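# Press the magnet-marked post's gauge pin fully in

## Task

On the checking fixture, find the one post that has a yellow magnet on it. Drive that post's gauge pin all the way home and keep it fully depressed for one second; it is fine if the spring pushes it back out afterwards. Do not disturb the other three gauge pins, and do not move the magnet.

## Robot and tools

Robot: two UR20-type arms, left_arm and right_arm, each ending in a Robotiq 2F-85 two-finger gripper with a wrist camera (cam_left_wrist, cam_right_wrist, both 896x504 pixels). There are no fixed cameras in the image list.

Frames. The scene frame has its origin at table-top height, halfway between the arms' nominal bases. +z is up, +x points out over the table, and left_arm sits on the +y side. Calibrated bases in the scene frame: left_arm at (+0.060, +0.928, 0) m, right_arm at (-0.064, -0.817, 0) m, each with a slight yaw. Every hand pose, velocity and target that an arm reports is in that arm's own base frame. Motion offsets are instead taken along the axes of the arm's current Hand target. Gripper axes: +z runs along the fingers, y is the opening direction, and +x points toward the camera block, which sticks out about 10 cm. end_effector_position is the point between the pads when they are closed. Closed fingertips reach about 19 mm past it, and open ones about 6 mm.

Row layout, shared by execute_actions and move. One row has 18 numbers. The first 9 are for left_arm: dx, dy, dz, rx, ry, rz, gripper position, force_limit, speed. The next 9 are the same for right_arm. Every row carries both arms. The six pose numbers are offsets, not poses. They are measured from that arm's Hand target at the start of the call, along the Hand target's own axes. 1.0 stands for 0.6 m of travel or 180 degrees of turn, and rx, ry, rz together form one rotation vector. Six zeros mean stay at the Hand target. Gripper position is absolute: +1 is fully open (85 mm), about -0.8 brings the pads together, and -1 keeps closing until something stops the fingers. force_limit (grip strength) and speed (about 20 mm/s at -1, 85 at 0, 150 at +1) both run from -1 to 1 and start at +1. Resend a gripper's previous three numbers to leave it unchanged, because 0 counts as a command.

execute_actions(actions, cameras): actions is a list of actions. Each action is a table of up to 15 rows, one per 1/30 s control step, and short tables repeat their last row. Inside one action, every row counts from the same starting Hand target. A later action starts from the updated target, so sending the same offset again moves the arm further. Numbers must lie in [-1, 1]. An empty list just returns the state. cameras takes names, [] for none, or null/["all"] for all.

move(target, speed, blend, stop_force, zero, blocking, cameras): a straight-line path toward one row, or toward a list of up to 15 rows. All rows are offsets from the same starting Hand targets. speed is in m/s, from 0.002 to 4.2 (default 0.25); turning is capped at twice that in rad/s. blend is in metres and rounds the corners of a list. stop_force is in N, from 6 to 120, one value for both arms. It ends an arm's path when the push against its motion passes that level, and the arm then eases back slightly. zero (default true) re-zeroes the force reference first. blocking=false returns early and cannot be combined with stop_force. A move runs for at most 10 s. The result adds a "move:" line giving the ending (done, off_target, moving, held, fault) and the limits that acted, such as paced or held. Paths do not avoid obstacles or the other arm. To back away from a surface, leave stop_force out.

wait(seconds 0 to 10) holds the last commands. stop() brakes a running move. zoom_image(camera, region=[x0, y0, x1, y1]) gives a closer look at part of the latest image; region is in pixels, at most 504 wide and 504 high. zero_wrist_force(arm) tares that arm's wrist sensor. read_manual(section) returns only licence text. finished_scene(scene) takes this scene's integer number and ends the scene for good, so call it only once the pin has been held in.

Results list for each arm: end_effector_position (m), end_effector_quat_wxyz, velocities (left out when the joints read "within noise"), Hand target (the base for the next offsets), Joint positions, and joint torques (positive means toward a larger joint value). Wrist force and Wrist torque are given along the gripper's axes, as force from the surface into the arm, with a third line showing the peak since the last report. Gripper results give object_status (0 moving, 1 blocked while opening, 2 blocked while closing, i.e. gripping, 3 at the requested position) and position_measured in counts (3 open, about 130 at 40 mm, 230 with the pads together). Tool commands, step readings, MOTOR HOT and fault lines may also appear. The gripper often stops a little short of its Hand target. The next command, even all zeros, asks for it again.

Cautions. The arms are stiff. A net outside force of about 150 N (±25), or joint torque at its limit (98.4 N m for the wrists), stops that arm for 10 s. Aiming even slightly past a firm contact can cause this. Press slowly, using a small stop_force (roughly 10 to 30 N), then hold about 1 s and lift away without stop_force. Orientation changes are clipped to 32 degrees per step. Keep the two arms apart, since pushing between them can end the scene, and avoid sweeping a gripper close to its own arm's base. Long stretched-out holds heat the motors: the controller warns at 70 °C and brakes the arm for 30 to 60 s at 85 °C. Anything knocked off the table fails the job. Do not strike the fixture hard or push the magnet or the other pins. A good approach is to come down over the marked pin with the fingers closed and the axes aligned, and press straight along the pin.

Each tool is called as name(argument=value, ...) on one line, values as JSON.

## Session

execute_actions(actions=[])

Scene clock: 0.00 s.
left_arm: end_effector_position=(+0.6452, +0.5338, +0.3687) position_measured=3 object_status=3 end_effector_quat_wxyz=(+0.054, +0.895, -0.431, +0.101) | right_arm: end_effector_position=(+1.0094, -0.4085, +0.1239) position_measured=3 object_status=3 end_effector_quat_wxyz=(+0.497, -0.362, -0.574, -0.541)
Joint positions: left_arm=[0.541 -1.507 2.094 -2.179 -1.799 -1.706] | right_arm=[2.693 -2.576 -1.22 -2.623 2.507 -0.374]
Joint velocities: within noise
Joint torques (N m): no reading
Motor temperatures (°C): left_arm=[24 36 26 39 35 34] | right_arm=[29 36 36 38 34 39]
Wrist force (N): no reading
Wrist torque (N m): no reading
Wrist force, peak (N): no reading
Hand target: left_arm +0.6452, +0.5338, +0.3687; +0.054, +0.895, -0.431, +0.101 | right_arm +1.0094, -0.4085, +0.1239; +0.497, -0.362, -0.574, -0.541
Tool commands: left_gripper/position=+1.0 left_gripper/force_limit=+1.0 left_gripper/speed=+1.0 right_gripper/position=+1.0 right_gripper/force_limit=+1.0 right_gripper/speed=+1.0

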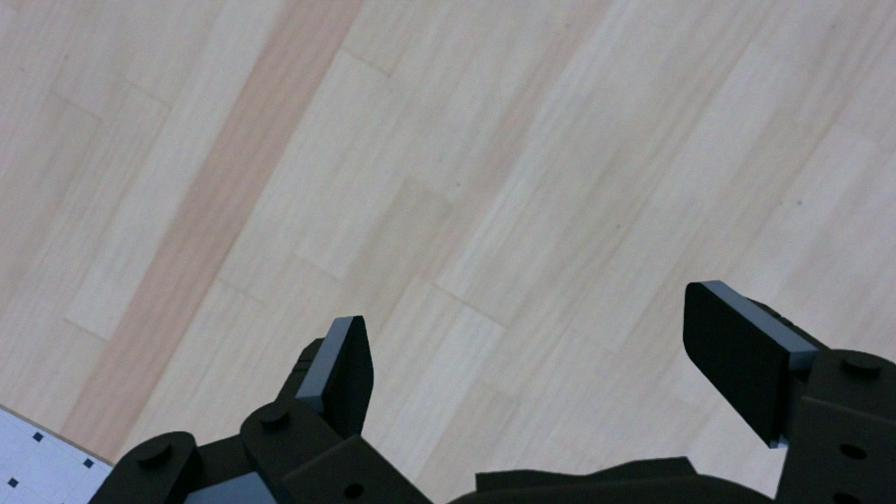

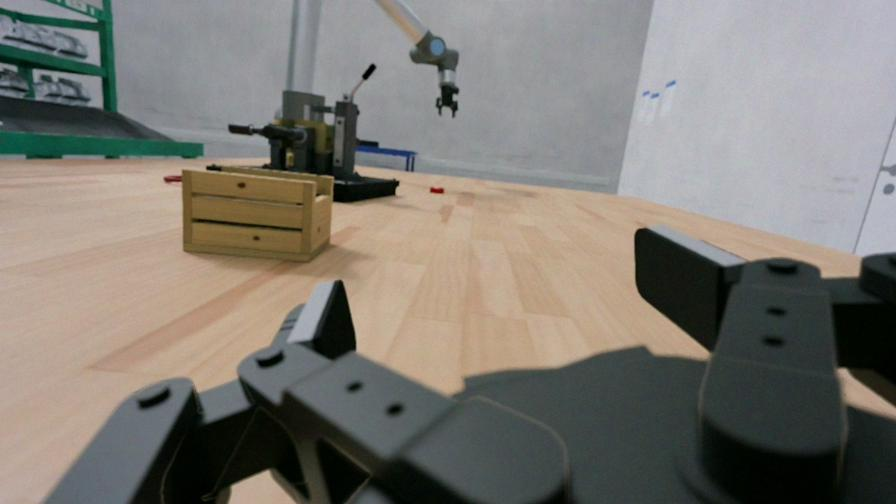

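zoom_image(camera="cam_right_wrist", region=[150, 50, 470, 270])

zoom_image(camera="cam_left_wrist", region=[0, 380, 140, 504])

Scaled by 1.575 from the camera's 896x504 image, which has a finer 1280x720 frame.

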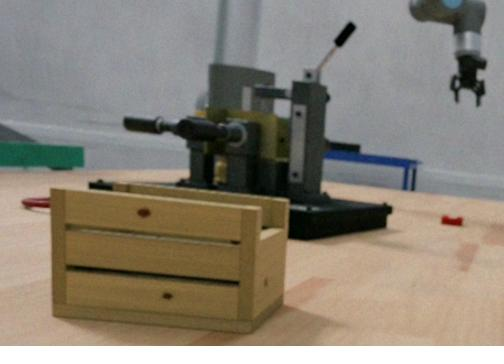

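Scaled by 3.600 from the camera's 896x504 image, which has a finer 1280x720 frame.

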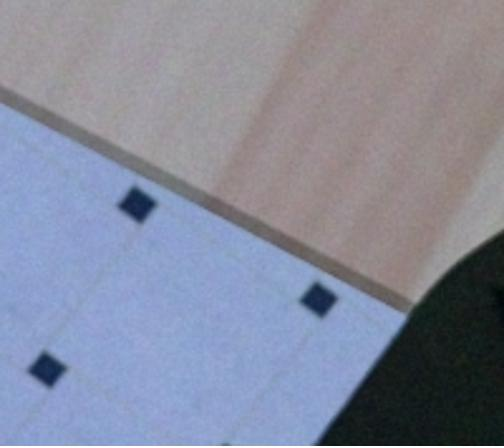

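move(target=[0.997,0.524,-0.155,0,0,0,1,1,1,0,0,0,0,0,0,1,1,1], speed=0.5)

Scene clock: 3.20 s.
left_arm: end_effector_position=(+0.7509, -0.0997, +0.5978) position_measured=3 object_status=3 end_effector_quat_wxyz=(+0.054, +0.895, -0.431, +0.101) | right_arm: end_effector_position=(+1.0094, -0.4085, +0.1239) position_measured=3 object_status=3 end_effector_quat_wxyz=(+0.497, -0.362, -0.574, -0.541)
Joint positions: left_arm=[-0.342 -1.786 2.04 -2.015 -1.699 -2.599] | right_arm=[2.693 -2.576 -1.22 -2.623 2.507 -0.374]
Joint velocities: within noise
Joint torques (N m): left_arm=[-14.96 -28.24 -127.61 -7.48 4.25 -4.19] | right_arm=[2.24 241.75 71.29 -3.66 0.16 -0.53]
Motor temperatures (°C): left_arm=[24 36 26 39 35 34] | right_arm=[29 36 36 38 34 39]
Wrist force (N): left_arm=[-0.2 -0.4 0.2] | right_arm=[0.0 0.4 0.1]
Wrist torque (N m): left_arm=[-0.06 -0.03 -0.03] | right_arm=[0.07 0.00 -0.01]
Wrist force, peak (N): left_arm=[4.3 2.4 -0.3] | right_arm=[0.4 0.5 -0.1]
Hand target: left_arm +0.7509, -0.0999, +0.5979; +0.054, +0.895, -0.431, +0.101 | right_arm +1.0094, -0.4085, +0.1239; +0.497, -0.362, -0.574, -0.541
Off the commanded pose: left_arm 0.000 m, 0 deg | right_arm 0.000 m, 0 deg.
move: done
camera_calibration:
cam_left_wrist: T_world_to_cam=[[-0.854395, -0.519376, -0.0160802, 0.616184], [-0.518451, 0.849978, 0.0935224, 0.441414], [-0.0349055, 0.0882418, -0.995487, 0.756144], [0, 0, 0, 1]] pos_world=[0.781709, -0.121885, 0.721358]

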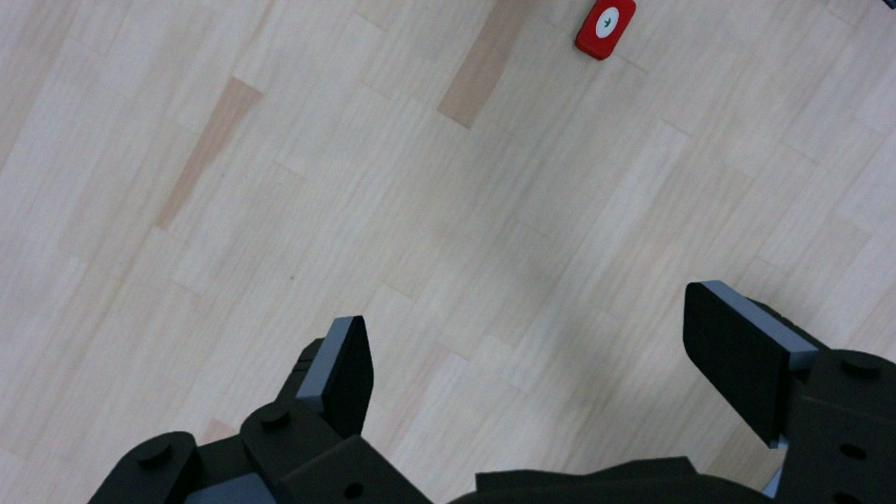

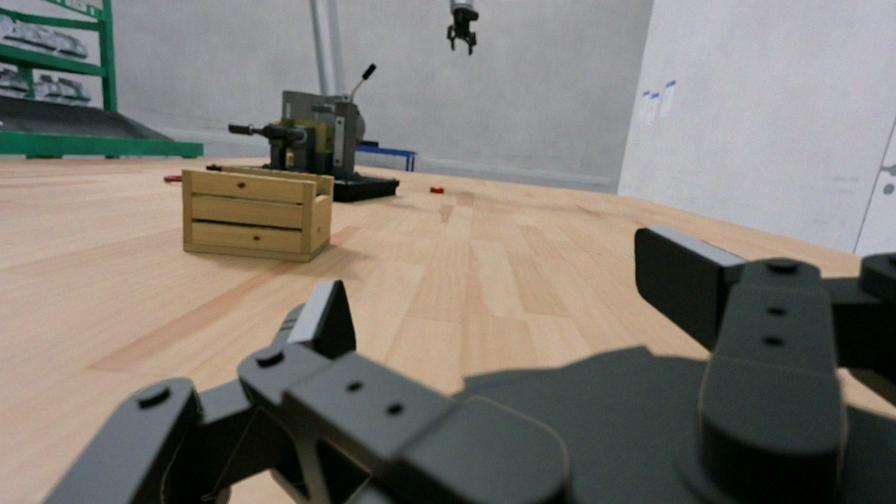

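move(target=[0.427,0.662,0.073,0,0,0,1,1,1,0,0,0,0,0,0,1,1,1], speed=0.5)

zoom_image(camera="cam_left_wrist", region=[450, 0, 896, 300])

Scene clock: 5.10 s.
left_arm: end_effector_position=(+0.6022, -0.5501, +0.6171) position_measured=3 object_status=3 end_effector_quat_wxyz=(+0.054, +0.895, -0.431, +0.101) | right_arm: end_effector_position=(+1.0094, -0.4085, +0.1239) position_measured=3 object_status=3 end_effector_quat_wxyz=(+0.497, -0.362, -0.574, -0.541)
Joint positions: left_arm=[-0.995 -1.745 1.989 -2.044 -1.558 -3.238] | right_arm=[2.693 -2.576 -1.22 -2.623 2.507 -0.374]
Joint velocities: within noise
Joint torques (N m): left_arm=[-25.01 -33.37 -129.45 -7.81 5.71 -3.49] | right_arm=[0.28 240.97 75.36 -3.2 0.25 -0.53]
Motor temperatures (°C): left_arm=[24 36 26 39 35 34] | right_arm=[29 36 36 38 34 39]
Wrist force (N): left_arm=[0.2 -0.2 -0.1] | right_arm=[0.2 0.2 -0.1]
Wrist torque (N m): left_arm=[-0.09 -0.02 0.03] | right_arm=[0.04 -0.03 0.00]
Wrist force, peak (N): left_arm=[2.7 4.0 0.5] | right_arm=[0.0 0.7 -0.1]
Hand target: left_arm +0.6021, -0.5503, +0.6170; +0.054, +0.895, -0.431, +0.101 | right_arm +1.0094, -0.4085, +0.1239; +0.497, -0.362, -0.574, -0.541
Off the commanded pose: left_arm 0.000 m, 0 deg | right_arm 0.000 m, 0 deg.
move: done
camera_calibration:
cam_left_wrist: T_world_to_cam=[[-0.854395, -0.519374, -0.0161137, 0.255597], [-0.518457, 0.849989, 0.0933863, 0.745371], [-0.034806, 0.0881431, -0.9955, 0.809791], [0, 0, 0, 1]] pos_world=[0.633009, -0.572185, 0.740657]

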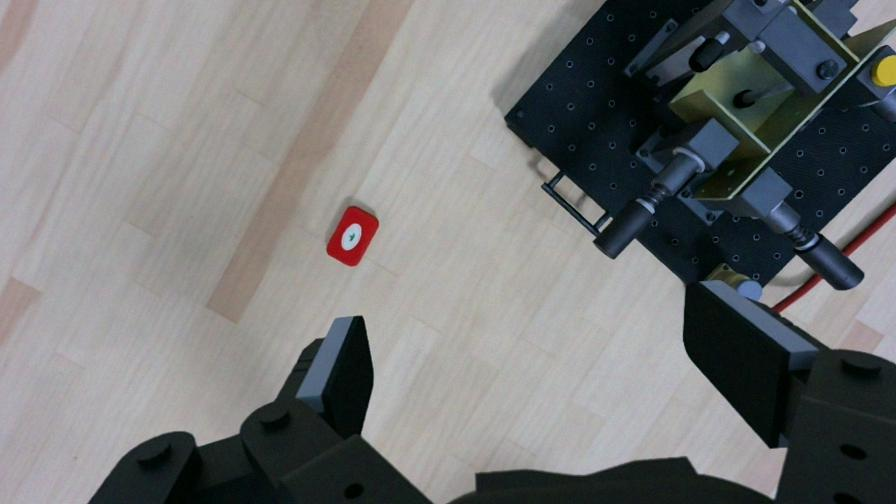

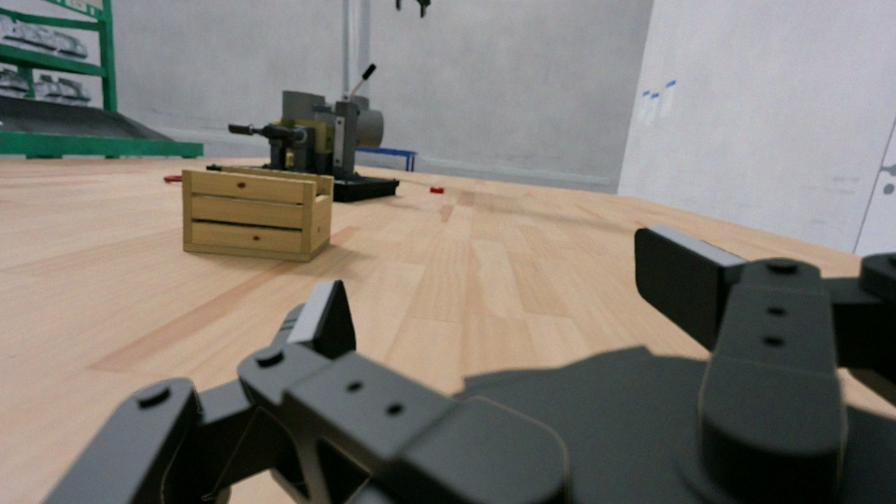

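Scaled by 1.130 from the camera's 896x504 image, which has a finer 1280x720 frame.

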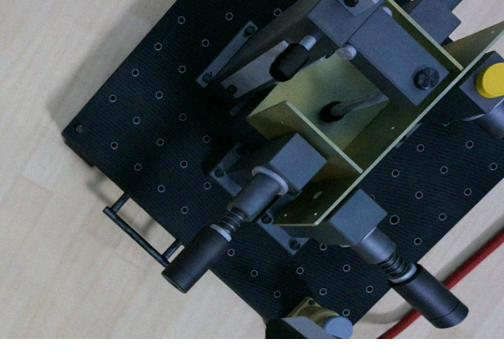

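move(target=[-0.01,0.76,0.005,0,0,0,1,1,1,0,0,0,0,0,0,1,1,1], speed=0.4, cameras=["cam_left_wrist"])

zoom_image(camera="cam_left_wrist", region=[200, 0, 704, 330])

Scene clock: 7.27 s.
left_arm: end_effector_position=(+0.2424, -0.8303, +0.6170) position_measured=3 object_status=3 end_effector_quat_wxyz=(+0.054, +0.895, -0.431, +0.101) | right_arm: end_effector_position=(+1.0094, -0.4085, +0.1239) position_measured=3 object_status=3 end_effector_quat_wxyz=(+0.497, -0.362, -0.574, -0.541)
Joint positions: left_arm=[-1.576 -1.682 1.928 -2.002 -1.435 -3.808] | right_arm=[2.693 -2.576 -1.22 -2.623 2.507 -0.374]
Joint velocities: within noise
Joint torques (N m): left_arm=[-18.22 -49.84 -124.8 -7.87 5.78 -4.74] | right_arm=[-2.05 245.47 72.01 -3.57 -0.1 -0.57]
Motor temperatures (°C): left_arm=[24 36 26 39 35 34] | right_arm=[29 36 36 38 34 39]
Wrist force (N): left_arm=[0.1 -0.6 0.2] | right_arm=[0.3 0.2 0.0]
Wrist torque (N m): left_arm=[-0.06 -0.02 0.04] | right_arm=[0.02 -0.05 0.00]
Wrist force, peak (N): left_arm=[0.5 -4.2 0.1] | right_arm=[0.3 0.5 0.3]
Hand target: left_arm +0.2423, -0.8304, +0.6170; +0.054, +0.895, -0.431, +0.101 | right_arm +1.0094, -0.4085, +0.1239; +0.497, -0.362, -0.574, -0.541
Off the commanded pose: left_arm 0.000 m, 0 deg | right_arm 0.000 m, 0 deg.
move: done
camera_calibration:
cam_left_wrist: T_world_to_cam=[[-0.854395, -0.519376, -0.0160802, -0.19737], [-0.518451, 0.849978, 0.0935224, 0.796886], [-0.0349055, 0.0882418, -0.995487, 0.822068], [0, 0, 0, 1]] pos_world=[0.273209, -0.852385, 0.740658]
Images, in order (width x height): cam_left_wrist 896x504.

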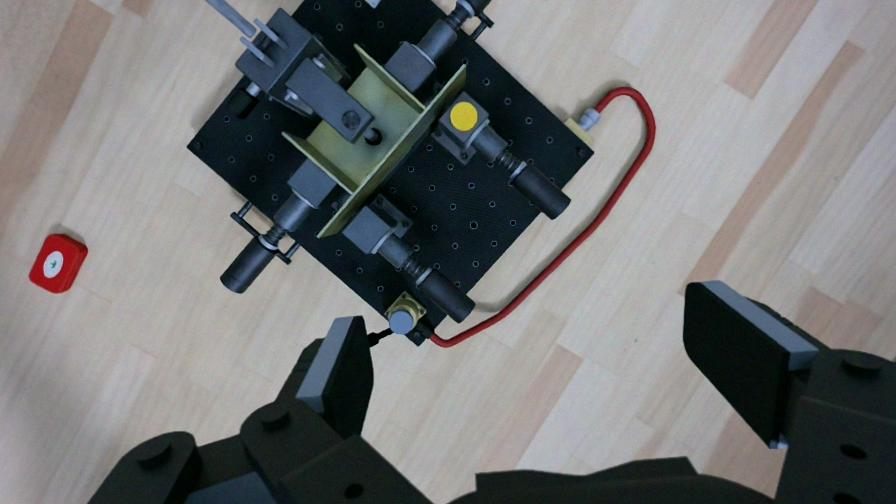

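Scaled by 1.000.

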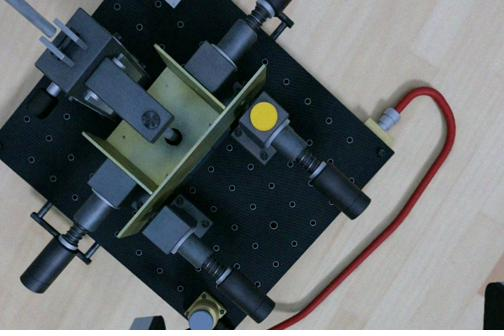

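move(target=[-0.165,0.263,0.422,0.0279,-0.069,-0.215,-1,0,0,0,0,0,0,0,0,1,1,1], speed=0.4, cameras=["cam_left_wrist"])

zoom_image(camera="cam_left_wrist", region=[200, 100, 704, 500])

Scene clock: 10.27 s.
left_arm: end_effector_position=(+0.0926, -0.8998, +0.3496) position_measured=232 object_status=3 end_effector_quat_wxyz=(+0.000, +0.994, -0.109, +0.000) | right_arm: end_effector_position=(+1.0094, -0.4085, +0.1239) position_measured=3 object_status=3 end_effector_quat_wxyz=(+0.497, -0.362, -0.574, -0.541)
Joint positions: left_arm=[-1.692 -1.435 2.023 -2.158 -1.57 -4.616] | right_arm=[2.693 -2.576 -1.22 -2.623 2.507 -0.374]
Joint velocities: within noise
Joint torques (N m): left_arm=[-15.14 -95.72 -69.91 -13.14 -4.5 -5.35] | right_arm=[-0.69 244.91 72.08 -3.4 -0.2 -0.34]
Motor temperatures (°C): left_arm=[24 36 26 39 35 34] | right_arm=[29 36 36 38 34 39]
Wrist force (N): left_arm=[0.3 0.0 -0.6] | right_arm=[0.1 0.3 0.0]
Wrist torque (N m): left_arm=[-0.05 -0.16 0.02] | right_arm=[0.05 -0.03 0.00]
Wrist force, peak (N): left_arm=[1.1 -2.6 -3.2] | right_arm=[0.4 0.8 0.2]
Hand target: left_arm +0.0926, -0.8998, +0.3495; +0.000, +0.994, -0.109, +0.000 | right_arm +1.0094, -0.4085, +0.1239; +0.497, -0.362, -0.574, -0.541
Off the commanded pose: left_arm 0.000 m, 0 deg | right_arm 0.000 m, 0 deg.
move: done
camera_calibration:
cam_left_wrist: T_world_to_cam=[[-0.340674, -0.940177, 0.00300992, -0.798675], [-0.891669, 0.324109, 0.316039, 0.286954], [-0.298108, 0.104982, -0.948741, 0.579777], [0, 0, 0, 1]] pos_world=[0.156616, -0.904766, 0.461774]
Images, in order (width x height): cam_left_wrist 896x504.

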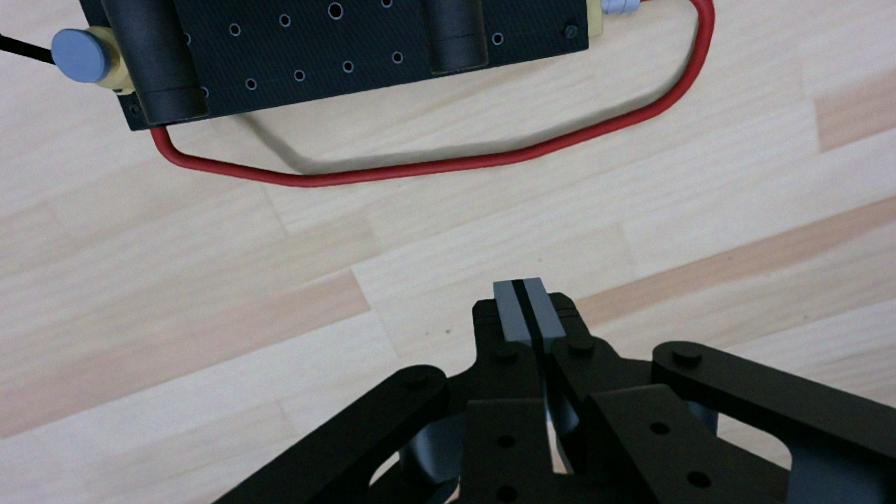

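Scaled by 1.000.

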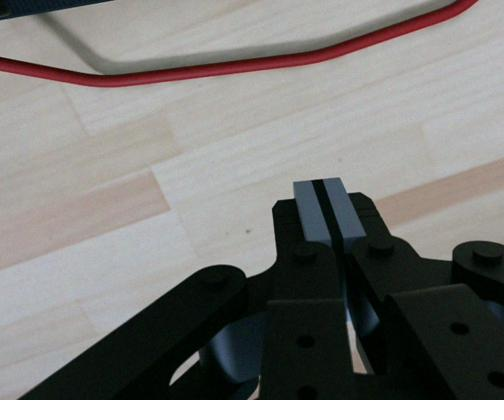

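move(target=[[0,0.0043,0.3075,0,0,0,-1,0,0,0,0,0,0,0,0,1,1,1],[0.095,0.0043,0.3075,0,0,0,-1,0,0,0,0,0,0,0,0,1,1,1]], speed=[0.25,0.15], cameras=["cam_left_wrist"])

move(target=[0.1,0,0,0,0,0,-1,0,0,0,0,0,0,0,0,1,1,1], speed=0.02, stop_force=25, cameras=["cam_left_wrist"])

Scene clock: 12.93 s.
left_arm: end_effector_position=(+0.1476, -0.9145, +0.1650) position_measured=232 object_status=3 end_effector_quat_wxyz=(+0.000, +0.994, -0.109, +0.000) | right_arm: end_effector_position=(+1.0094, -0.4085, +0.1239) position_measured=3 object_status=3 end_effector_quat_wxyz=(+0.497, -0.362, -0.574, -0.541)
Joint positions: left_arm=[-1.63 -1.252 2.113 -2.431 -1.57 -4.553] | right_arm=[2.693 -2.576 -1.22 -2.623 2.507 -0.374]
Joint velocities: within noise
Joint torques (N m): left_arm=[21.1 -119.84 -105.88 -6.76 -1 2.44] | right_arm=[-1.71 242.02 72.72 -3.66 -0.32 -0.27]
Motor temperatures (°C): left_arm=[24 36 26 39 35 34] | right_arm=[29 36 36 38 34 39]
Wrist force (N): left_arm=[0.0 -0.3 0.0] | right_arm=[0.2 0.4 -0.1]
Wrist torque (N m): left_arm=[-0.17 -0.10 0.06] | right_arm=[0.06 -0.04 0.00]
Wrist force, peak (N): left_arm=[0.6 0.0 -4.0] | right_arm=[-0.1 0.6 0.3]
Hand target: left_arm +0.1477, -0.9145, +0.1650; +0.000, +0.994, -0.109, +0.000 | right_arm +1.0094, -0.4085, +0.1239; +0.497, -0.362, -0.574, -0.541
Off the commanded pose: left_arm 0.000 m, 0 deg | right_arm 0.000 m, 0 deg.
move: done
camera_calibration:
cam_left_wrist: T_world_to_cam=[[-0.340477, -0.940248, 0.00293705, -0.793231], [-0.891744, 0.3239, 0.316039, 0.398804], [-0.298107, 0.104985, -0.948742, 0.422541], [0, 0, 0, 1]] pos_world=[0.211517, -0.919367, 0.277174]
Images, in order (width x height): cam_left_wrist 896x504.

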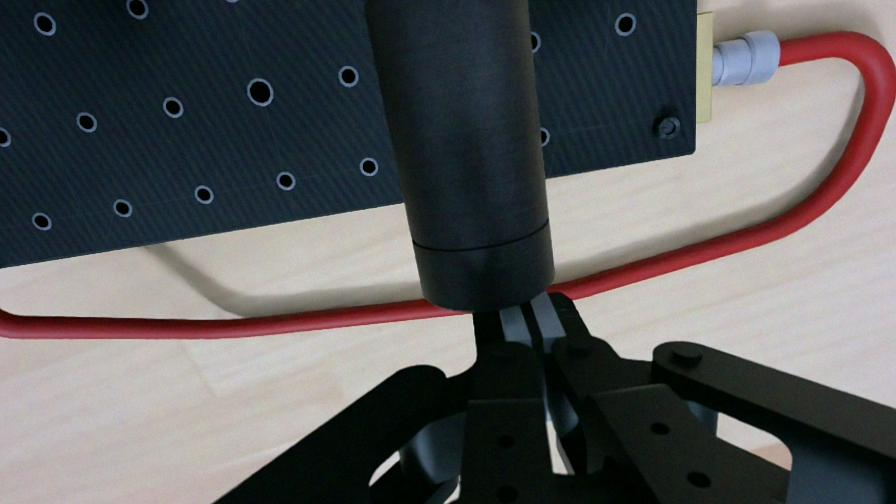

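Scene clock: 15.53 s.
left_arm: end_effector_position=(+0.1721, -0.9200, +0.1650) position_measured=232 object_status=3 end_effector_quat_wxyz=(+0.000, +0.994, -0.109, +0.000) | right_arm: end_effector_position=(+1.0094, -0.4085, +0.1239) position_measured=3 object_status=3 end_effector_quat_wxyz=(+0.497, -0.362, -0.574, -0.541)
Joint positions: left_arm=[-1.602 -1.243 2.099 -2.426 -1.57 -4.526] | right_arm=[2.693 -2.576 -1.22 -2.623 2.507 -0.374]
Joint velocities: within noise
Joint torques (N m): left_arm=[0.45 -171.32 -56.94 -8.51 4.9 -4.49] | right_arm=[-3.05 246.83 71.08 -3.35 -0.61 -0.58]
Motor temperatures (°C): left_arm=[24 36 26 39 35 34] | right_arm=[29 36 36 37 34 39]
Wrist force (N): left_arm=[-17.2 4.7 2.8] | right_arm=[0.1 0.5 0.1]
Wrist torque (N m): left_arm=[-0.09 -0.11 0.03] | right_arm=[0.08 -0.01 0.00]
Wrist force, peak (N): left_arm=[-78.3 -7.6 -12.9] | right_arm=[0.3 0.8 -0.1]
Hand target: left_arm +0.1721, -0.9199, +0.1650; +0.000, +0.994, -0.109, +0.000 (not the last commanded pose) | right_arm +1.0094, -0.4085, +0.1239; +0.497, -0.362, -0.574, -0.541
Off the commanded pose: left_arm 0.035 m, 0 deg | right_arm 0.000 m, 0 deg.
move: contact (left_arm)
camera_calibration:
cam_left_wrist: T_world_to_cam=[[-0.340466, -0.940252, 0.00296934, -0.790041], [-0.891718, 0.32389, 0.316124, 0.422484], [-0.298198, 0.104982, -0.948713, 0.430462], [0, 0, 0, 1]] pos_world=[0.236117, -0.924867, 0.277174]
Images, in order (width x height): cam_left_wrist 896x504.

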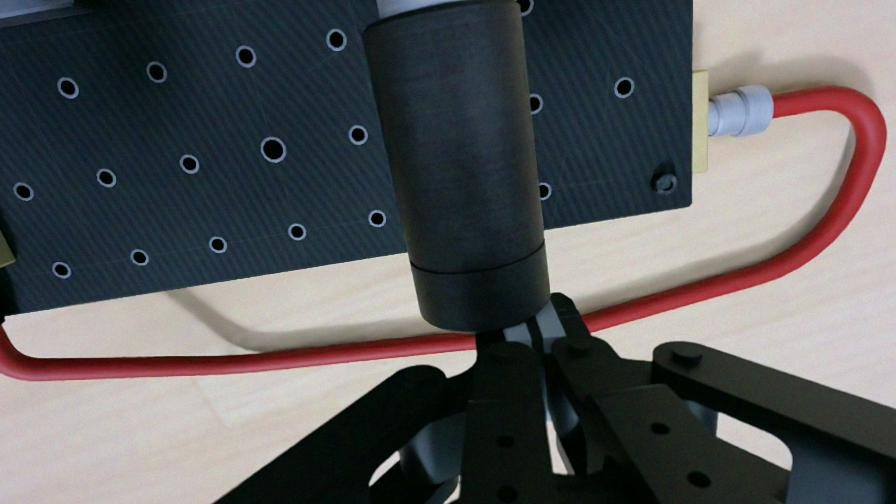

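move(target=[[-0.012,0,0,0,0,0,-1,0,0,0,0,0,0,0,0,1,1,1],[-0.012,-0.009,0,0,0,0,-1,0,0,0,0,0,0,0,0,1,1,1]], speed=0.05, cameras=[])

move(target=[0.08,0,0,0,0,0,-1,0,0,0,0,0,0,0,0,1,1,1], speed=0.01, stop_force=50, cameras=["cam_left_wrist"])

Scene clock: 16.67 s.
left_arm: end_effector_position=(+0.1661, -0.9133, +0.1650) position_measured=232 object_status=3 end_effector_quat_wxyz=(+0.000, +0.994, -0.109, +0.000) | right_arm: end_effector_position=(+1.0094, -0.4085, +0.1239) position_measured=3 object_status=3 end_effector_quat_wxyz=(+0.497, -0.362, -0.574, -0.541)
Joint positions: left_arm=[-1.609 -1.25 2.11 -2.43 -1.57 -4.533] | right_arm=[2.693 -2.576 -1.22 -2.623 2.507 -0.374]
Joint velocities: within noise
Joint torques (N m): left_arm=[27.77 -168.28 -54.66 -12.43 0.29 2.21] | right_arm=[3 244.42 72.39 -3.74 -0.72 -0.43]
Motor temperatures (°C): left_arm=[24 36 26 39 35 34] | right_arm=[29 36 36 37 34 39]
Wrist force (N): left_arm=[-11.9 6.7 -0.1] | right_arm=[0.2 0.4 0.1]
Wrist torque (N m): left_arm=[0.62 0.34 0.04] | right_arm=[0.06 -0.03 0.00]
Wrist force, peak (N): left_arm=[-17.6 4.2 2.6] | right_arm=[0.5 0.6 0.1]
Hand target: left_arm +0.1662, -0.9131, +0.1650; +0.000, +0.994, -0.109, +0.000 | right_arm +1.0094, -0.4085, +0.1239; +0.497, -0.362, -0.574, -0.541
Off the commanded pose: left_arm 0.000 m, 0 deg | right_arm 0.000 m, 0 deg.
move: done
No camera images: "cameras" was empty.

Scene clock: 18.23 s.
left_arm: end_effector_position=(+0.1733, -0.9147, +0.1650) position_measured=232 object_status=3 end_effector_quat_wxyz=(+0.000, +0.994, -0.109, +0.000) | right_arm: end_effector_position=(+1.0094, -0.4085, +0.1239) position_measured=3 object_status=3 end_effector_quat_wxyz=(+0.497, -0.362, -0.574, -0.541)
Joint positions: left_arm=[-1.601 -1.247 2.106 -2.429 -1.571 -4.524] | right_arm=[2.693 -2.576 -1.22 -2.623 2.507 -0.374]
Joint velocities: within noise
Joint torques (N m): left_arm=[26.77 -154.09 -63.38 -19.26 25.46 -3.68] | right_arm=[3.21 243.68 71.81 -3.76 0.64 -0.33]
Motor temperatures (°C): left_arm=[24 36 26 39 35 34] | right_arm=[29 36 36 37 34 39]
Wrist force (N): left_arm=[-66.2 -5.5 -10.5] | right_arm=[0.1 0.3 -0.1]
Wrist torque (N m): left_arm=[0.79 0.78 -0.40] | right_arm=[0.04 -0.02 0.00]
Wrist force, peak (N): left_arm=[-85.3 -6.8 -16.3] | right_arm=[0.4 0.6 0.2]
Hand target: left_arm +0.1733, -0.9147, +0.1650; +0.000, +0.994, -0.109, +0.000 (not the last commanded pose) | right_arm +1.0094, -0.4085, +0.1239; +0.497, -0.362, -0.574, -0.541
Off the commanded pose: left_arm 0.041 m, 0 deg | right_arm 0.000 m, 0 deg.
move: contact (left_arm)
camera_calibration:
cam_left_wrist: T_world_to_cam=[[-0.340504, -0.940238, 0.00295609, -0.784684], [-0.891634, 0.323897, 0.316354, 0.421882], [-0.298405, 0.105084, -0.948637, 0.430426], [0, 0, 0, 1]] pos_world=[0.237418, -0.919667, 0.277174]
Images, in order (width x height): cam_left_wrist 896x504.

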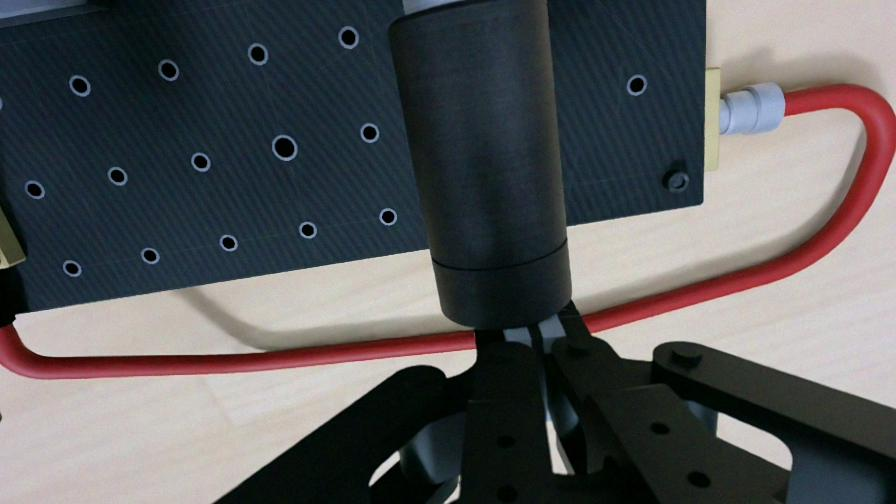

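wait(seconds=1.2, cameras=[])

move(target=[-0.1,0,0,0,0,0,-1,0,0,0,0,0,0,0,0,1,1,1], speed=0.06, cameras=["cam_left_wrist"])

finished_scene(scene=1)

Scene clock: 20.20 s.
left_arm: end_effector_position=(+0.1733, -0.9147, +0.1650) position_measured=232 object_status=3 end_effector_quat_wxyz=(+0.000, +0.994, -0.109, +0.000) | right_arm: end_effector_position=(+1.0094, -0.4085, +0.1239) position_measured=3 object_status=3 end_effector_quat_wxyz=(+0.497, -0.362, -0.574, -0.541)
Joint positions: left_arm=[-1.601 -1.247 2.106 -2.429 -1.571 -4.524] | right_arm=[2.693 -2.576 -1.22 -2.623 2.507 -0.374]
Joint velocities: within noise
Joint torques (N m): left_arm=[28.19 -164.39 -67.15 -9.5 21.22 -4.19] | right_arm=[3.61 241.5 69.45 -3.94 -0.03 -0.55]
Motor temperatures (°C): left_arm=[24 36 26 39 35 34] | right_arm=[29 36 36 37 34 39]
Wrist force (N): left_arm=[-61.5 3.5 -6.1] | right_arm=[0.3 0.5 0.1]
Wrist torque (N m): left_arm=[0.71 0.74 -0.26] | right_arm=[0.07 -0.05 0.00]
Wrist force, peak (N): left_arm=[-66.1 -5.6 -11.4] | right_arm=[0.3 0.6 0.6]
Hand target: left_arm +0.1733, -0.9147, +0.1650; +0.000, +0.994, -0.109, +0.000 (not the last commanded pose) | right_arm +1.0094, -0.4085, +0.1239; +0.497, -0.362, -0.574, -0.541
Tool commands: left_gripper/position=-1.0 left_gripper/force_limit=+0.0 left_gripper/speed=+0.0 right_gripper/position=+1.0 right_gripper/force_limit=+1.0 right_gripper/speed=+1.0
Off the commanded pose: left_arm 0.041 m, 0 deg | right_arm 0.000 m, 0 deg.
wait: 1.20 s; at rest from the start
No camera images: "cameras" was empty.

Scene clock: 21.57 s.
left_arm: end_effector_position=(+0.1149, -0.9017, +0.1650) position_measured=232 object_status=3 end_effector_quat_wxyz=(+0.000, +0.994, -0.109, +0.000) | right_arm: end_effector_position=(+1.0094, -0.4085, +0.1239) position_measured=3 object_status=3 end_effector_quat_wxyz=(+0.497, -0.362, -0.574, -0.541)
Joint positions: left_arm=[-1.667 -1.267 2.137 -2.44 -1.571 -4.59] | right_arm=[2.693 -2.576 -1.22 -2.623 2.507 -0.374]
Joint velocities: within noise
Joint torques (N m): left_arm=[-23.26 -163.4 -52.34 -13.3 -1.83 -3.07] | right_arm=[0.39 241.57 69.74 -4 0.81 -0.66]
Motor temperatures (°C): left_arm=[24 36 26 39 35 34] | right_arm=[29 36 36 37 34 39]
Wrist force (N): left_arm=[-3.8 8.4 -1.4] | right_arm=[0.0 0.2 0.2]
Wrist torque (N m): left_arm=[1.42 0.59 0.04] | right_arm=[0.02 0.01 0.00]
Wrist force, peak (N): left_arm=[-61.0 3.6 -5.8] | right_arm=[0.2 0.6 -0.1]
Hand target: left_arm +0.1148, -0.9017, +0.1650; +0.000, +0.994, -0.109, +0.000 | right_arm +1.0094, -0.4085, +0.1239; +0.497, -0.362, -0.574, -0.541
Off the commanded pose: left_arm 0.000 m, 0 deg | right_arm 0.000 m, 0 deg.
move: done
camera_calibration:
cam_left_wrist: T_world_to_cam=[[-0.340522, -0.940232, 0.00299888, -0.792349], [-0.891597, 0.323917, 0.316438, 0.365588], [-0.298496, 0.10508, -0.948609, 0.411639], [0, 0, 0, 1]] pos_world=[0.179018, -0.906667, 0.277174]
Images, in order (width x height): cam_left_wrist 896x504.

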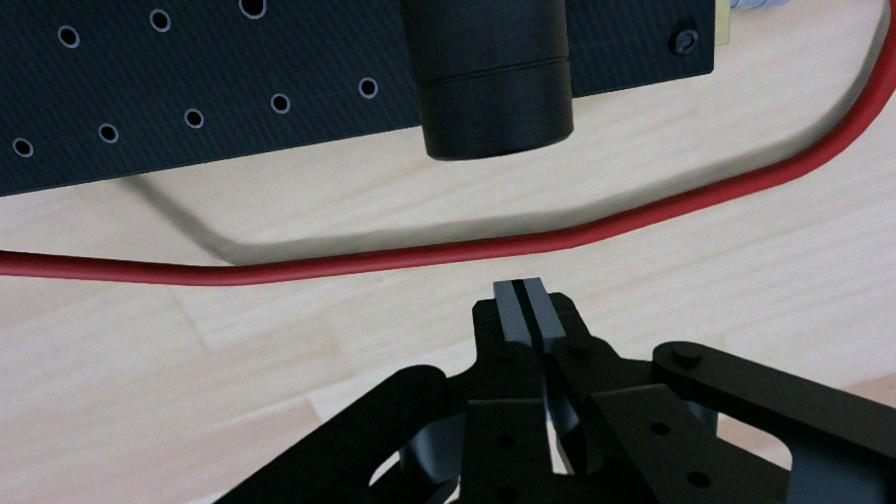

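The scene is finished: the task was done.


## Next scene

The same job, from a new start.

execute_actions(actions=[])

Scene clock: 0.00 s.
left_arm: end_effector_position=(+1.6020, +0.5513, +0.3701) position_measured=3 object_status=3 end_effector_quat_wxyz=(-0.049, +0.940, +0.190, +0.279) | right_arm: end_effector_position=(+0.4481, +0.4679, +0.3319) position_measured=3 object_status=3 end_effector_quat_wxyz=(-0.272, +0.502, +0.649, +0.503)
Joint positions: left_arm=[0.193 -0.686 0.985 -2.439 -1.472 -3.319] | right_arm=[4.007 -1.969 -2.772 1.193 2.076 2.519]
Joint velocities: within noise
Joint torques (N m): no reading
Motor temperatures (°C): left_arm=[24 35 26 38 34 34] | right_arm=[28 35 36 37 34 38]
Wrist force (N): no reading
Wrist torque (N m): no reading
Wrist force, peak (N): no reading
Hand target: left_arm +1.6020, +0.5513, +0.3701; -0.049, +0.940, +0.190, +0.279 | right_arm +0.4481, +0.4679, +0.3319; -0.272, +0.502, +0.649, +0.503
Tool commands: left_gripper/position=+1.0 left_gripper/force_limit=+1.0 left_gripper/speed=+1.0 right_gripper/position=+1.0 right_gripper/force_limit=+1.0 right_gripper/speed=+1.0
camera_calibration:
cam_left_wrist: T_world_to_cam=[[0.280319, -0.958405, -0.0536817, 0.116011], [-0.933413, -0.259108, -0.248199, 1.75322], [0.223966, 0.119682, -0.967221, 0.0591923], [0, 0, 0, 1]] pos_world=[1.5907, 0.558373, 0.498626]
cam_right_wrist: T_world_to_cam=[[0.956613, -0.13676, 0.257272, -0.433465], [0.120637, -0.61784, -0.776995, 0.502422], [0.265214, 0.774319, -0.574535, -0.162484], [0, 0, 0, 1]] pos_world=[0.39714, 0.37695, 0.408545]

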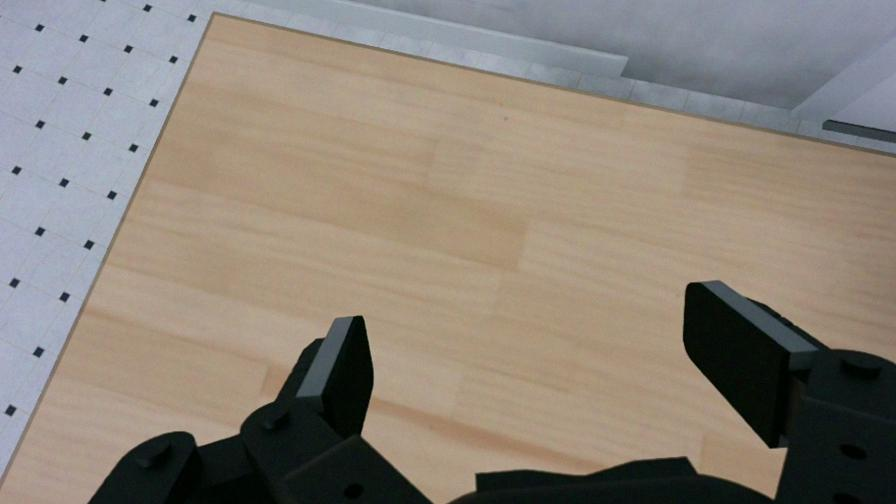

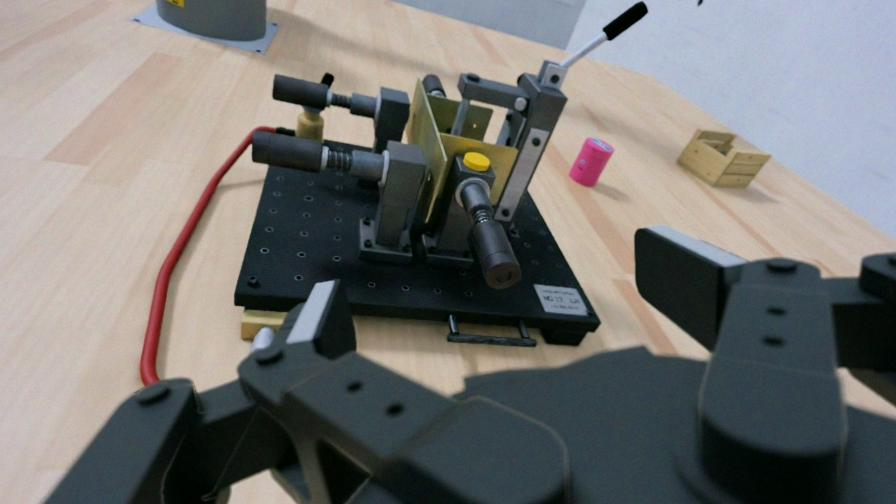

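move(target=[0,0,0,0,0,0,1,1,1,-0.026,0.156,0.2595,0.118,-0.370,0.0595,-1,0,0], speed=0.3, cameras=["cam_right_wrist"])

Scene clock: 4.00 s.
left_arm: end_effector_position=(+1.6020, +0.5513, +0.3701) position_measured=3 object_status=3 end_effector_quat_wxyz=(-0.049, +0.940, +0.190, +0.279) | right_arm: end_effector_position=(+0.5638, +0.6052, +0.3000) position_measured=232 object_status=3 end_effector_quat_wxyz=(+0.001, +0.693, +0.721, +0.000)
Joint positions: left_arm=[0.193 -0.686 0.985 -2.439 -1.472 -3.319] | right_arm=[4.208 -1.66 -2.162 -0.892 1.57 2.598]
Joint velocities: within noise
Joint torques (N m): left_arm=[3.99 -274.8 -103.26 -11.4 0.52 -1.23] | right_arm=[22.65 69.51 105.26 4.99 -4.19 5.62]
Motor temperatures (°C): left_arm=[24 35 26 38 34 34] | right_arm=[28 35 36 37 34 38]
Wrist force (N): left_arm=[0.4 0.2 -0.5] | right_arm=[-0.5 2.4 0.5]
Wrist torque (N m): left_arm=[0.03 -0.08 -0.01] | right_arm=[1.16 0.30 -0.73]
Wrist force, peak (N): left_arm=[0.6 -0.4 -0.5] | right_arm=[1.5 3.5 0.4]
Hand target: left_arm +1.6020, +0.5513, +0.3701; -0.049, +0.940, +0.190, +0.279 | right_arm +0.5638, +0.6052, +0.3000; +0.001, +0.693, +0.721, +0.000
Off the commanded pose: left_arm 0.000 m, 0 deg | right_arm 0.000 m, 0 deg.
move: done
camera_calibration:
cam_right_wrist: T_world_to_cam=[[0.989643, -0.124836, 0.0708715, -0.486966], [-0.14003, -0.948182, 0.285205, 0.576739], [0.0315953, -0.292176, -0.955843, 0.573776], [0, 0, 0, 1]] pos_world=[0.544555, 0.653706, 0.418463]
Images, in order (width x height): cam_right_wrist 896x504.

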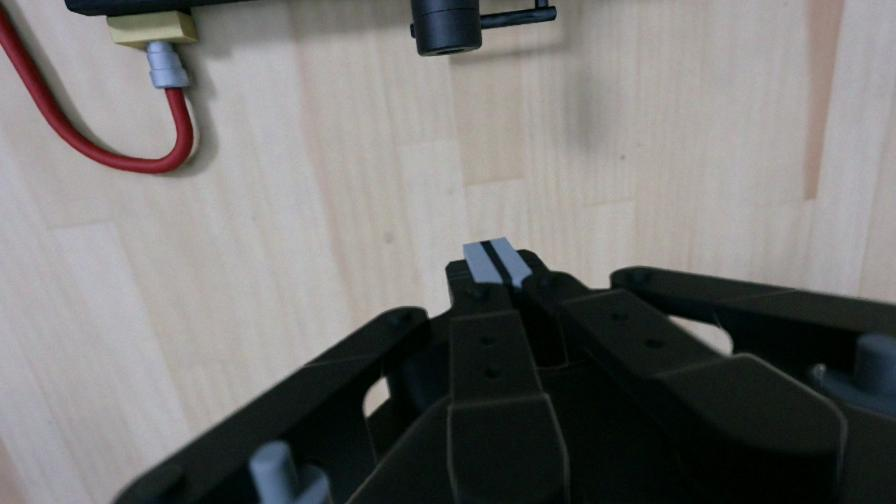

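move(target=[[0,0,0,0,0,0,1,1,1,0,0.01,0.2233,0,0,0,-1,0,0],[0,0,0,0,0,0,1,1,1,0.083,0.01,0.2233,0,0,0,-1,0,0]], speed=[0.3,0.15], cameras=["cam_right_wrist"])

Scene clock: 5.80 s.
left_arm: end_effector_position=(+1.6020, +0.5513, +0.3701) position_measured=3 object_status=3 end_effector_quat_wxyz=(-0.049, +0.940, +0.190, +0.279) | right_arm: end_effector_position=(+0.5679, +0.6548, +0.1660) position_measured=232 object_status=3 end_effector_quat_wxyz=(+0.001, +0.693, +0.721, +0.000)
Joint positions: left_arm=[0.193 -0.686 0.985 -2.439 -1.472 -3.319] | right_arm=[4.232 -1.835 -2.196 -0.683 1.57 2.622]
Joint velocities: within noise
Joint torques (N m): left_arm=[-2.61 -276.74 -103.51 -11.73 1.24 -0.78] | right_arm=[18.31 113.31 88.36 4.06 3.85 4.98]
Motor temperatures (°C): left_arm=[24 35 26 38 34 34] | right_arm=[28 35 36 37 34 38]
Wrist force (N): left_arm=[0.4 -0.1 -0.5] | right_arm=[-1.5 2.6 -0.1]
Wrist torque (N m): left_arm=[-0.02 -0.08 -0.01] | right_arm=[1.39 0.51 -0.70]
Wrist force, peak (N): left_arm=[0.6 -0.2 -0.4] | right_arm=[-3.4 2.5 3.7]
Hand target: left_arm +1.6020, +0.5513, +0.3701; -0.049, +0.940, +0.190, +0.279 | right_arm +0.5679, +0.6550, +0.1660; +0.001, +0.693, +0.721, +0.000
Off the commanded pose: left_arm 0.000 m, 0 deg | right_arm 0.000 m, 0 deg.
move: done
camera_calibration:
cam_right_wrist: T_world_to_cam=[[0.989644, -0.124814, 0.0708989, -0.475359], [-0.140024, -0.94812, 0.285416, 0.662453], [0.0315969, -0.292387, -0.955778, 0.460186], [0, 0, 0, 1]] pos_world=[0.548655, 0.703306, 0.284463]
Images, in order (width x height): cam_right_wrist 896x504.

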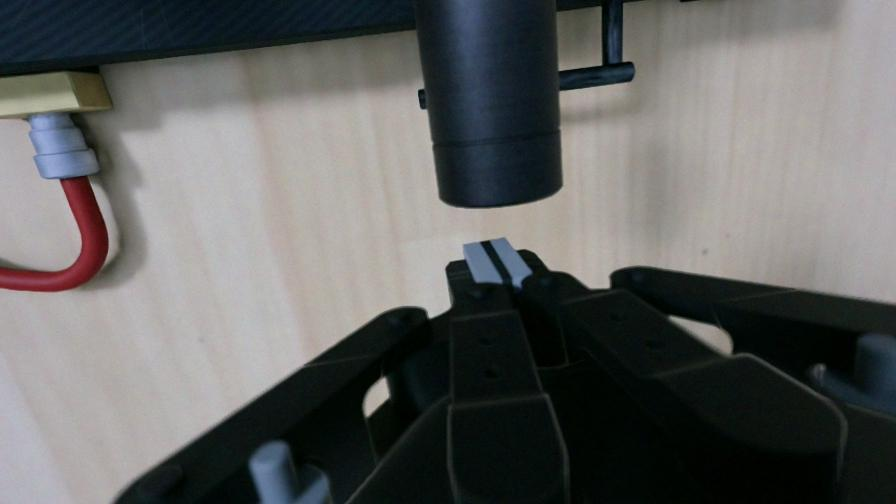

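move(target=[0,0,0,0,0,0,1,1,1,0.035,0.0035,0,0,0,0,-1,0,0], speed=0.05, stop_force=40, cameras=["cam_right_wrist"])

move(target=[0,0,0,0,0,0,1,1,1,0.05,0,0,0,0,0,-1,0,0], speed=0.01, stop_force=50, cameras=["cam_right_wrist"])

Scene clock: 7.70 s.
left_arm: end_effector_position=(+1.6020, +0.5513, +0.3701) position_measured=3 object_status=3 end_effector_quat_wxyz=(-0.049, +0.940, +0.190, +0.279) | right_arm: end_effector_position=(+0.5692, +0.6761, +0.1660) position_measured=232 object_status=3 end_effector_quat_wxyz=(+0.001, +0.693, +0.721, +0.000)
Joint positions: left_arm=[0.193 -0.686 0.985 -2.439 -1.472 -3.319] | right_arm=[4.242 -1.85 -2.172 -0.691 1.57 2.632]
Joint velocities: within noise
Joint torques (N m): left_arm=[1.35 -273.9 -106.13 -11.8 0.49 -0.85] | right_arm=[23.25 103.87 94.56 8.86 4.52 5.56]
Motor temperatures (°C): left_arm=[24 35 26 38 34 34] | right_arm=[28 35 36 37 34 38]
Wrist force (N): left_arm=[0.3 -0.2 -0.5] | right_arm=[-10.4 0.5 1.6]
Wrist torque (N m): left_arm=[-0.03 -0.05 -0.01] | right_arm=[1.33 0.59 -0.68]
Wrist force, peak (N): left_arm=[0.3 0.0 -0.7] | right_arm=[-10.6 0.7 1.6]
Hand target: left_arm +1.6020, +0.5513, +0.3701; -0.049, +0.940, +0.190, +0.279 | right_arm +0.5692, +0.6761, +0.1659; +0.001, +0.693, +0.721, +0.000
Off the commanded pose: left_arm 0.000 m, 0 deg | right_arm 0.000 m, 0 deg.
move: done
camera_calibration:
cam_right_wrist: T_world_to_cam=[[0.989644, -0.124814, 0.0708989, -0.47398], [-0.140024, -0.94812, 0.285416, 0.682858], [0.0315969, -0.292387, -0.955778, 0.466277], [0, 0, 0, 1]] pos_world=[0.549955, 0.724606, 0.284363]
Images, in order (width x height): cam_right_wrist 896x504.

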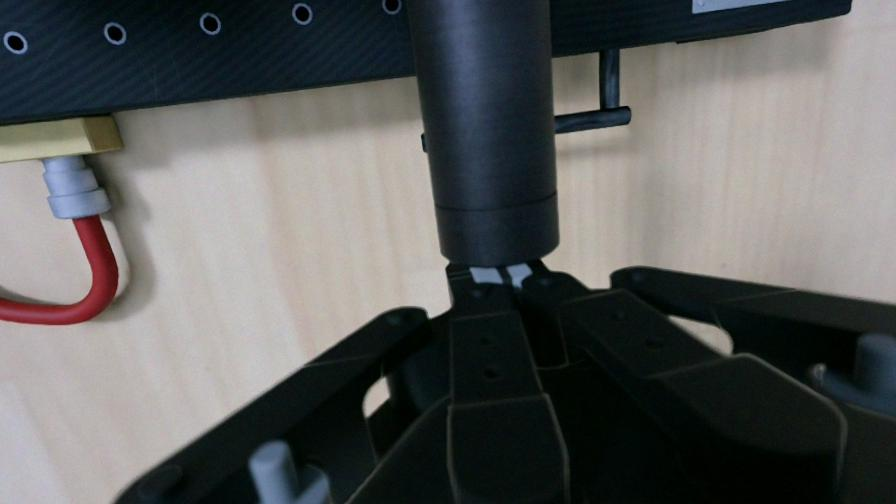

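Scene clock: 10.30 s.
left_arm: end_effector_position=(+1.6020, +0.5513, +0.3701) position_measured=3 object_status=3 end_effector_quat_wxyz=(-0.049, +0.940, +0.190, +0.279) | right_arm: end_effector_position=(+0.5685, +0.6908, +0.1658) position_measured=232 object_status=3 end_effector_quat_wxyz=(+0.001, +0.693, +0.721, -0.001)
Joint positions: left_arm=[0.193 -0.686 0.985 -2.439 -1.472 -3.319] | right_arm=[4.251 -1.86 -2.157 -0.697 1.57 2.641]
Joint velocities: within noise
Joint torques (N m): left_arm=[0.48 -273.69 -105.24 -11.79 0.45 -0.32] | right_arm=[14.83 153.59 104.67 28.32 15 -7.9]
Motor temperatures (°C): left_arm=[24 35 26 38 34 34] | right_arm=[28 35 36 37 34 38]
Wrist force (N): left_arm=[0.6 -0.2 -0.5] | right_arm=[-52.9 7.6 4.9]
Wrist torque (N m): left_arm=[-0.05 -0.13 -0.01] | right_arm=[1.40 0.91 -0.36]
Wrist force, peak (N): left_arm=[0.6 -0.2 -0.5] | right_arm=[-80.4 2.9 -15.9]
Hand target: left_arm +1.6020, +0.5513, +0.3701; -0.049, +0.940, +0.190, +0.279 | right_arm +0.5685, +0.6908, +0.1658; +0.001, +0.693, +0.721, -0.001 (not the last commanded pose)
Off the commanded pose: left_arm 0.000 m, 0 deg | right_arm 0.015 m, 0 deg.
move: contact (right_arm)
camera_calibration:
cam_right_wrist: T_world_to_cam=[[0.989649, -0.124853, 0.0707508, -0.471476], [-0.140029, -0.948021, 0.285742, 0.696576], [0.0313975, -0.292692, -0.955691, 0.47081], [0, 0, 0, 1]] pos_world=[0.549355, 0.739305, 0.284265]
Images, in order (width x height): cam_right_wrist 896x504.

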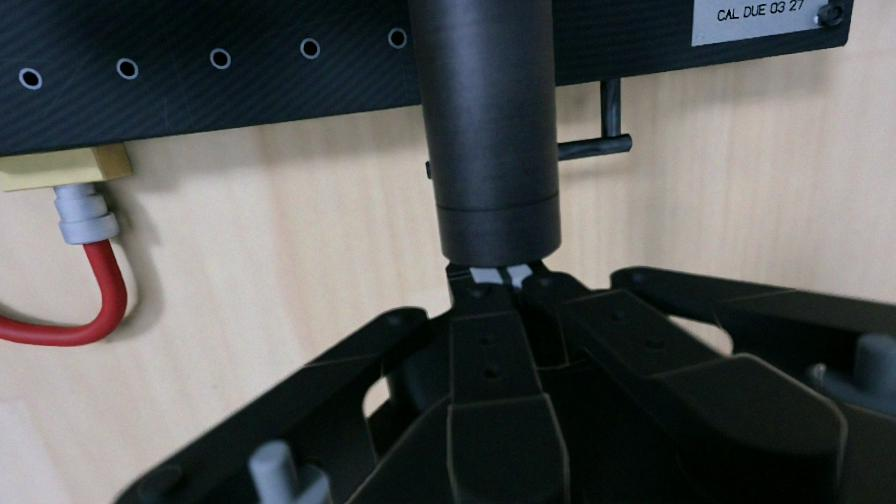

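Bottomed, held with 53 N. Hold then retreat.

wait(seconds=1.0, cameras=[])

move(target=[0,0,0,0,0,0,1,1,1,-0.08,0,0,0,0,0,-1,0,0], speed=0.08, cameras=[])

finished_scene(scene=2)

Scene clock: 11.57 s.
left_arm: end_effector_position=(+1.6020, +0.5513, +0.3701) position_measured=3 object_status=3 end_effector_quat_wxyz=(-0.049, +0.940, +0.190, +0.279) | right_arm: end_effector_position=(+0.5685, +0.6908, +0.1658) position_measured=232 object_status=3 end_effector_quat_wxyz=(+0.001, +0.693, +0.721, -0.001)
Joint positions: left_arm=[0.193 -0.686 0.985 -2.439 -1.472 -3.319] | right_arm=[4.251 -1.86 -2.157 -0.697 1.57 2.641]
Joint velocities: within noise
Joint torques (N m): left_arm=[0.89 -271.93 -104.96 -11.14 0.88 -0.84] | right_arm=[18.17 156.89 107.67 23.95 13.71 -7.18]
Motor temperatures (°C): left_arm=[24 35 26 38 34 34] | right_arm=[28 35 36 37 34 38]
Wrist force (N): left_arm=[0.4 -0.2 -0.4] | right_arm=[-50.3 7.5 9.9]
Wrist torque (N m): left_arm=[-0.04 -0.09 -0.01] | right_arm=[1.39 0.82 -0.37]
Wrist force, peak (N): left_arm=[0.4 -0.3 -0.3] | right_arm=[-52.6 7.9 5.1]
Hand target: left_arm +1.6020, +0.5513, +0.3701; -0.049, +0.940, +0.190, +0.279 | right_arm +0.5685, +0.6908, +0.1658; +0.001, +0.693, +0.721, -0.001 (not the last commanded pose)
Tool commands: left_gripper/position=+1.0 left_gripper/force_limit=+1.0 left_gripper/speed=+1.0 right_gripper/position=-1.0 right_gripper/force_limit=+0.0 right_gripper/speed=+0.0
Off the commanded pose: left_arm 0.000 m, 0 deg | right_arm 0.015 m, 0 deg.
wait: 1.00 s; at rest from the start
No camera images: "cameras" was empty.

Scene clock: 12.57 s.
left_arm: end_effector_position=(+1.6020, +0.5513, +0.3701) position_measured=3 object_status=3 end_effector_quat_wxyz=(-0.049, +0.940, +0.190, +0.279) | right_arm: end_effector_position=(+0.5704, +0.6430, +0.1659) position_measured=232 object_status=3 end_effector_quat_wxyz=(+0.001, +0.693, +0.721, -0.001)
Joint positions: left_arm=[0.193 -0.686 0.985 -2.439 -1.472 -3.319] | right_arm=[4.223 -1.828 -2.206 -0.68 1.57 2.613]
Joint velocities: within noise
Joint torques (N m): left_arm=[-1.79 -275.07 -104.65 -11.63 0.14 -0.48] | right_arm=[-13.75 133.77 57.53 15.37 -4.25 -6.97]
Motor temperatures (°C): left_arm=[24 35 26 38 34 34] | right_arm=[28 35 36 37 34 38]
Wrist force (N): left_arm=[0.1 -0.2 -0.4] | right_arm=[0.4 2.0 2.0]
Wrist torque (N m): left_arm=[-0.04 -0.02 -0.01] | right_arm=[1.27 0.17 -0.69]
Wrist force, peak (N): left_arm=[0.4 -0.5 -0.4] | right_arm=[-50.1 7.5 10.1]
Hand target: left_arm +1.6020, +0.5513, +0.3701; -0.049, +0.940, +0.190, +0.279 | right_arm +0.5704, +0.6428, +0.1659; +0.001, +0.693, +0.721, -0.001
Off the commanded pose: left_arm 0.000 m, 0 deg | right_arm 0.000 m, 0 deg.
move: done
No camera images: "cameras" was empty.

The scene is finished: the task was done.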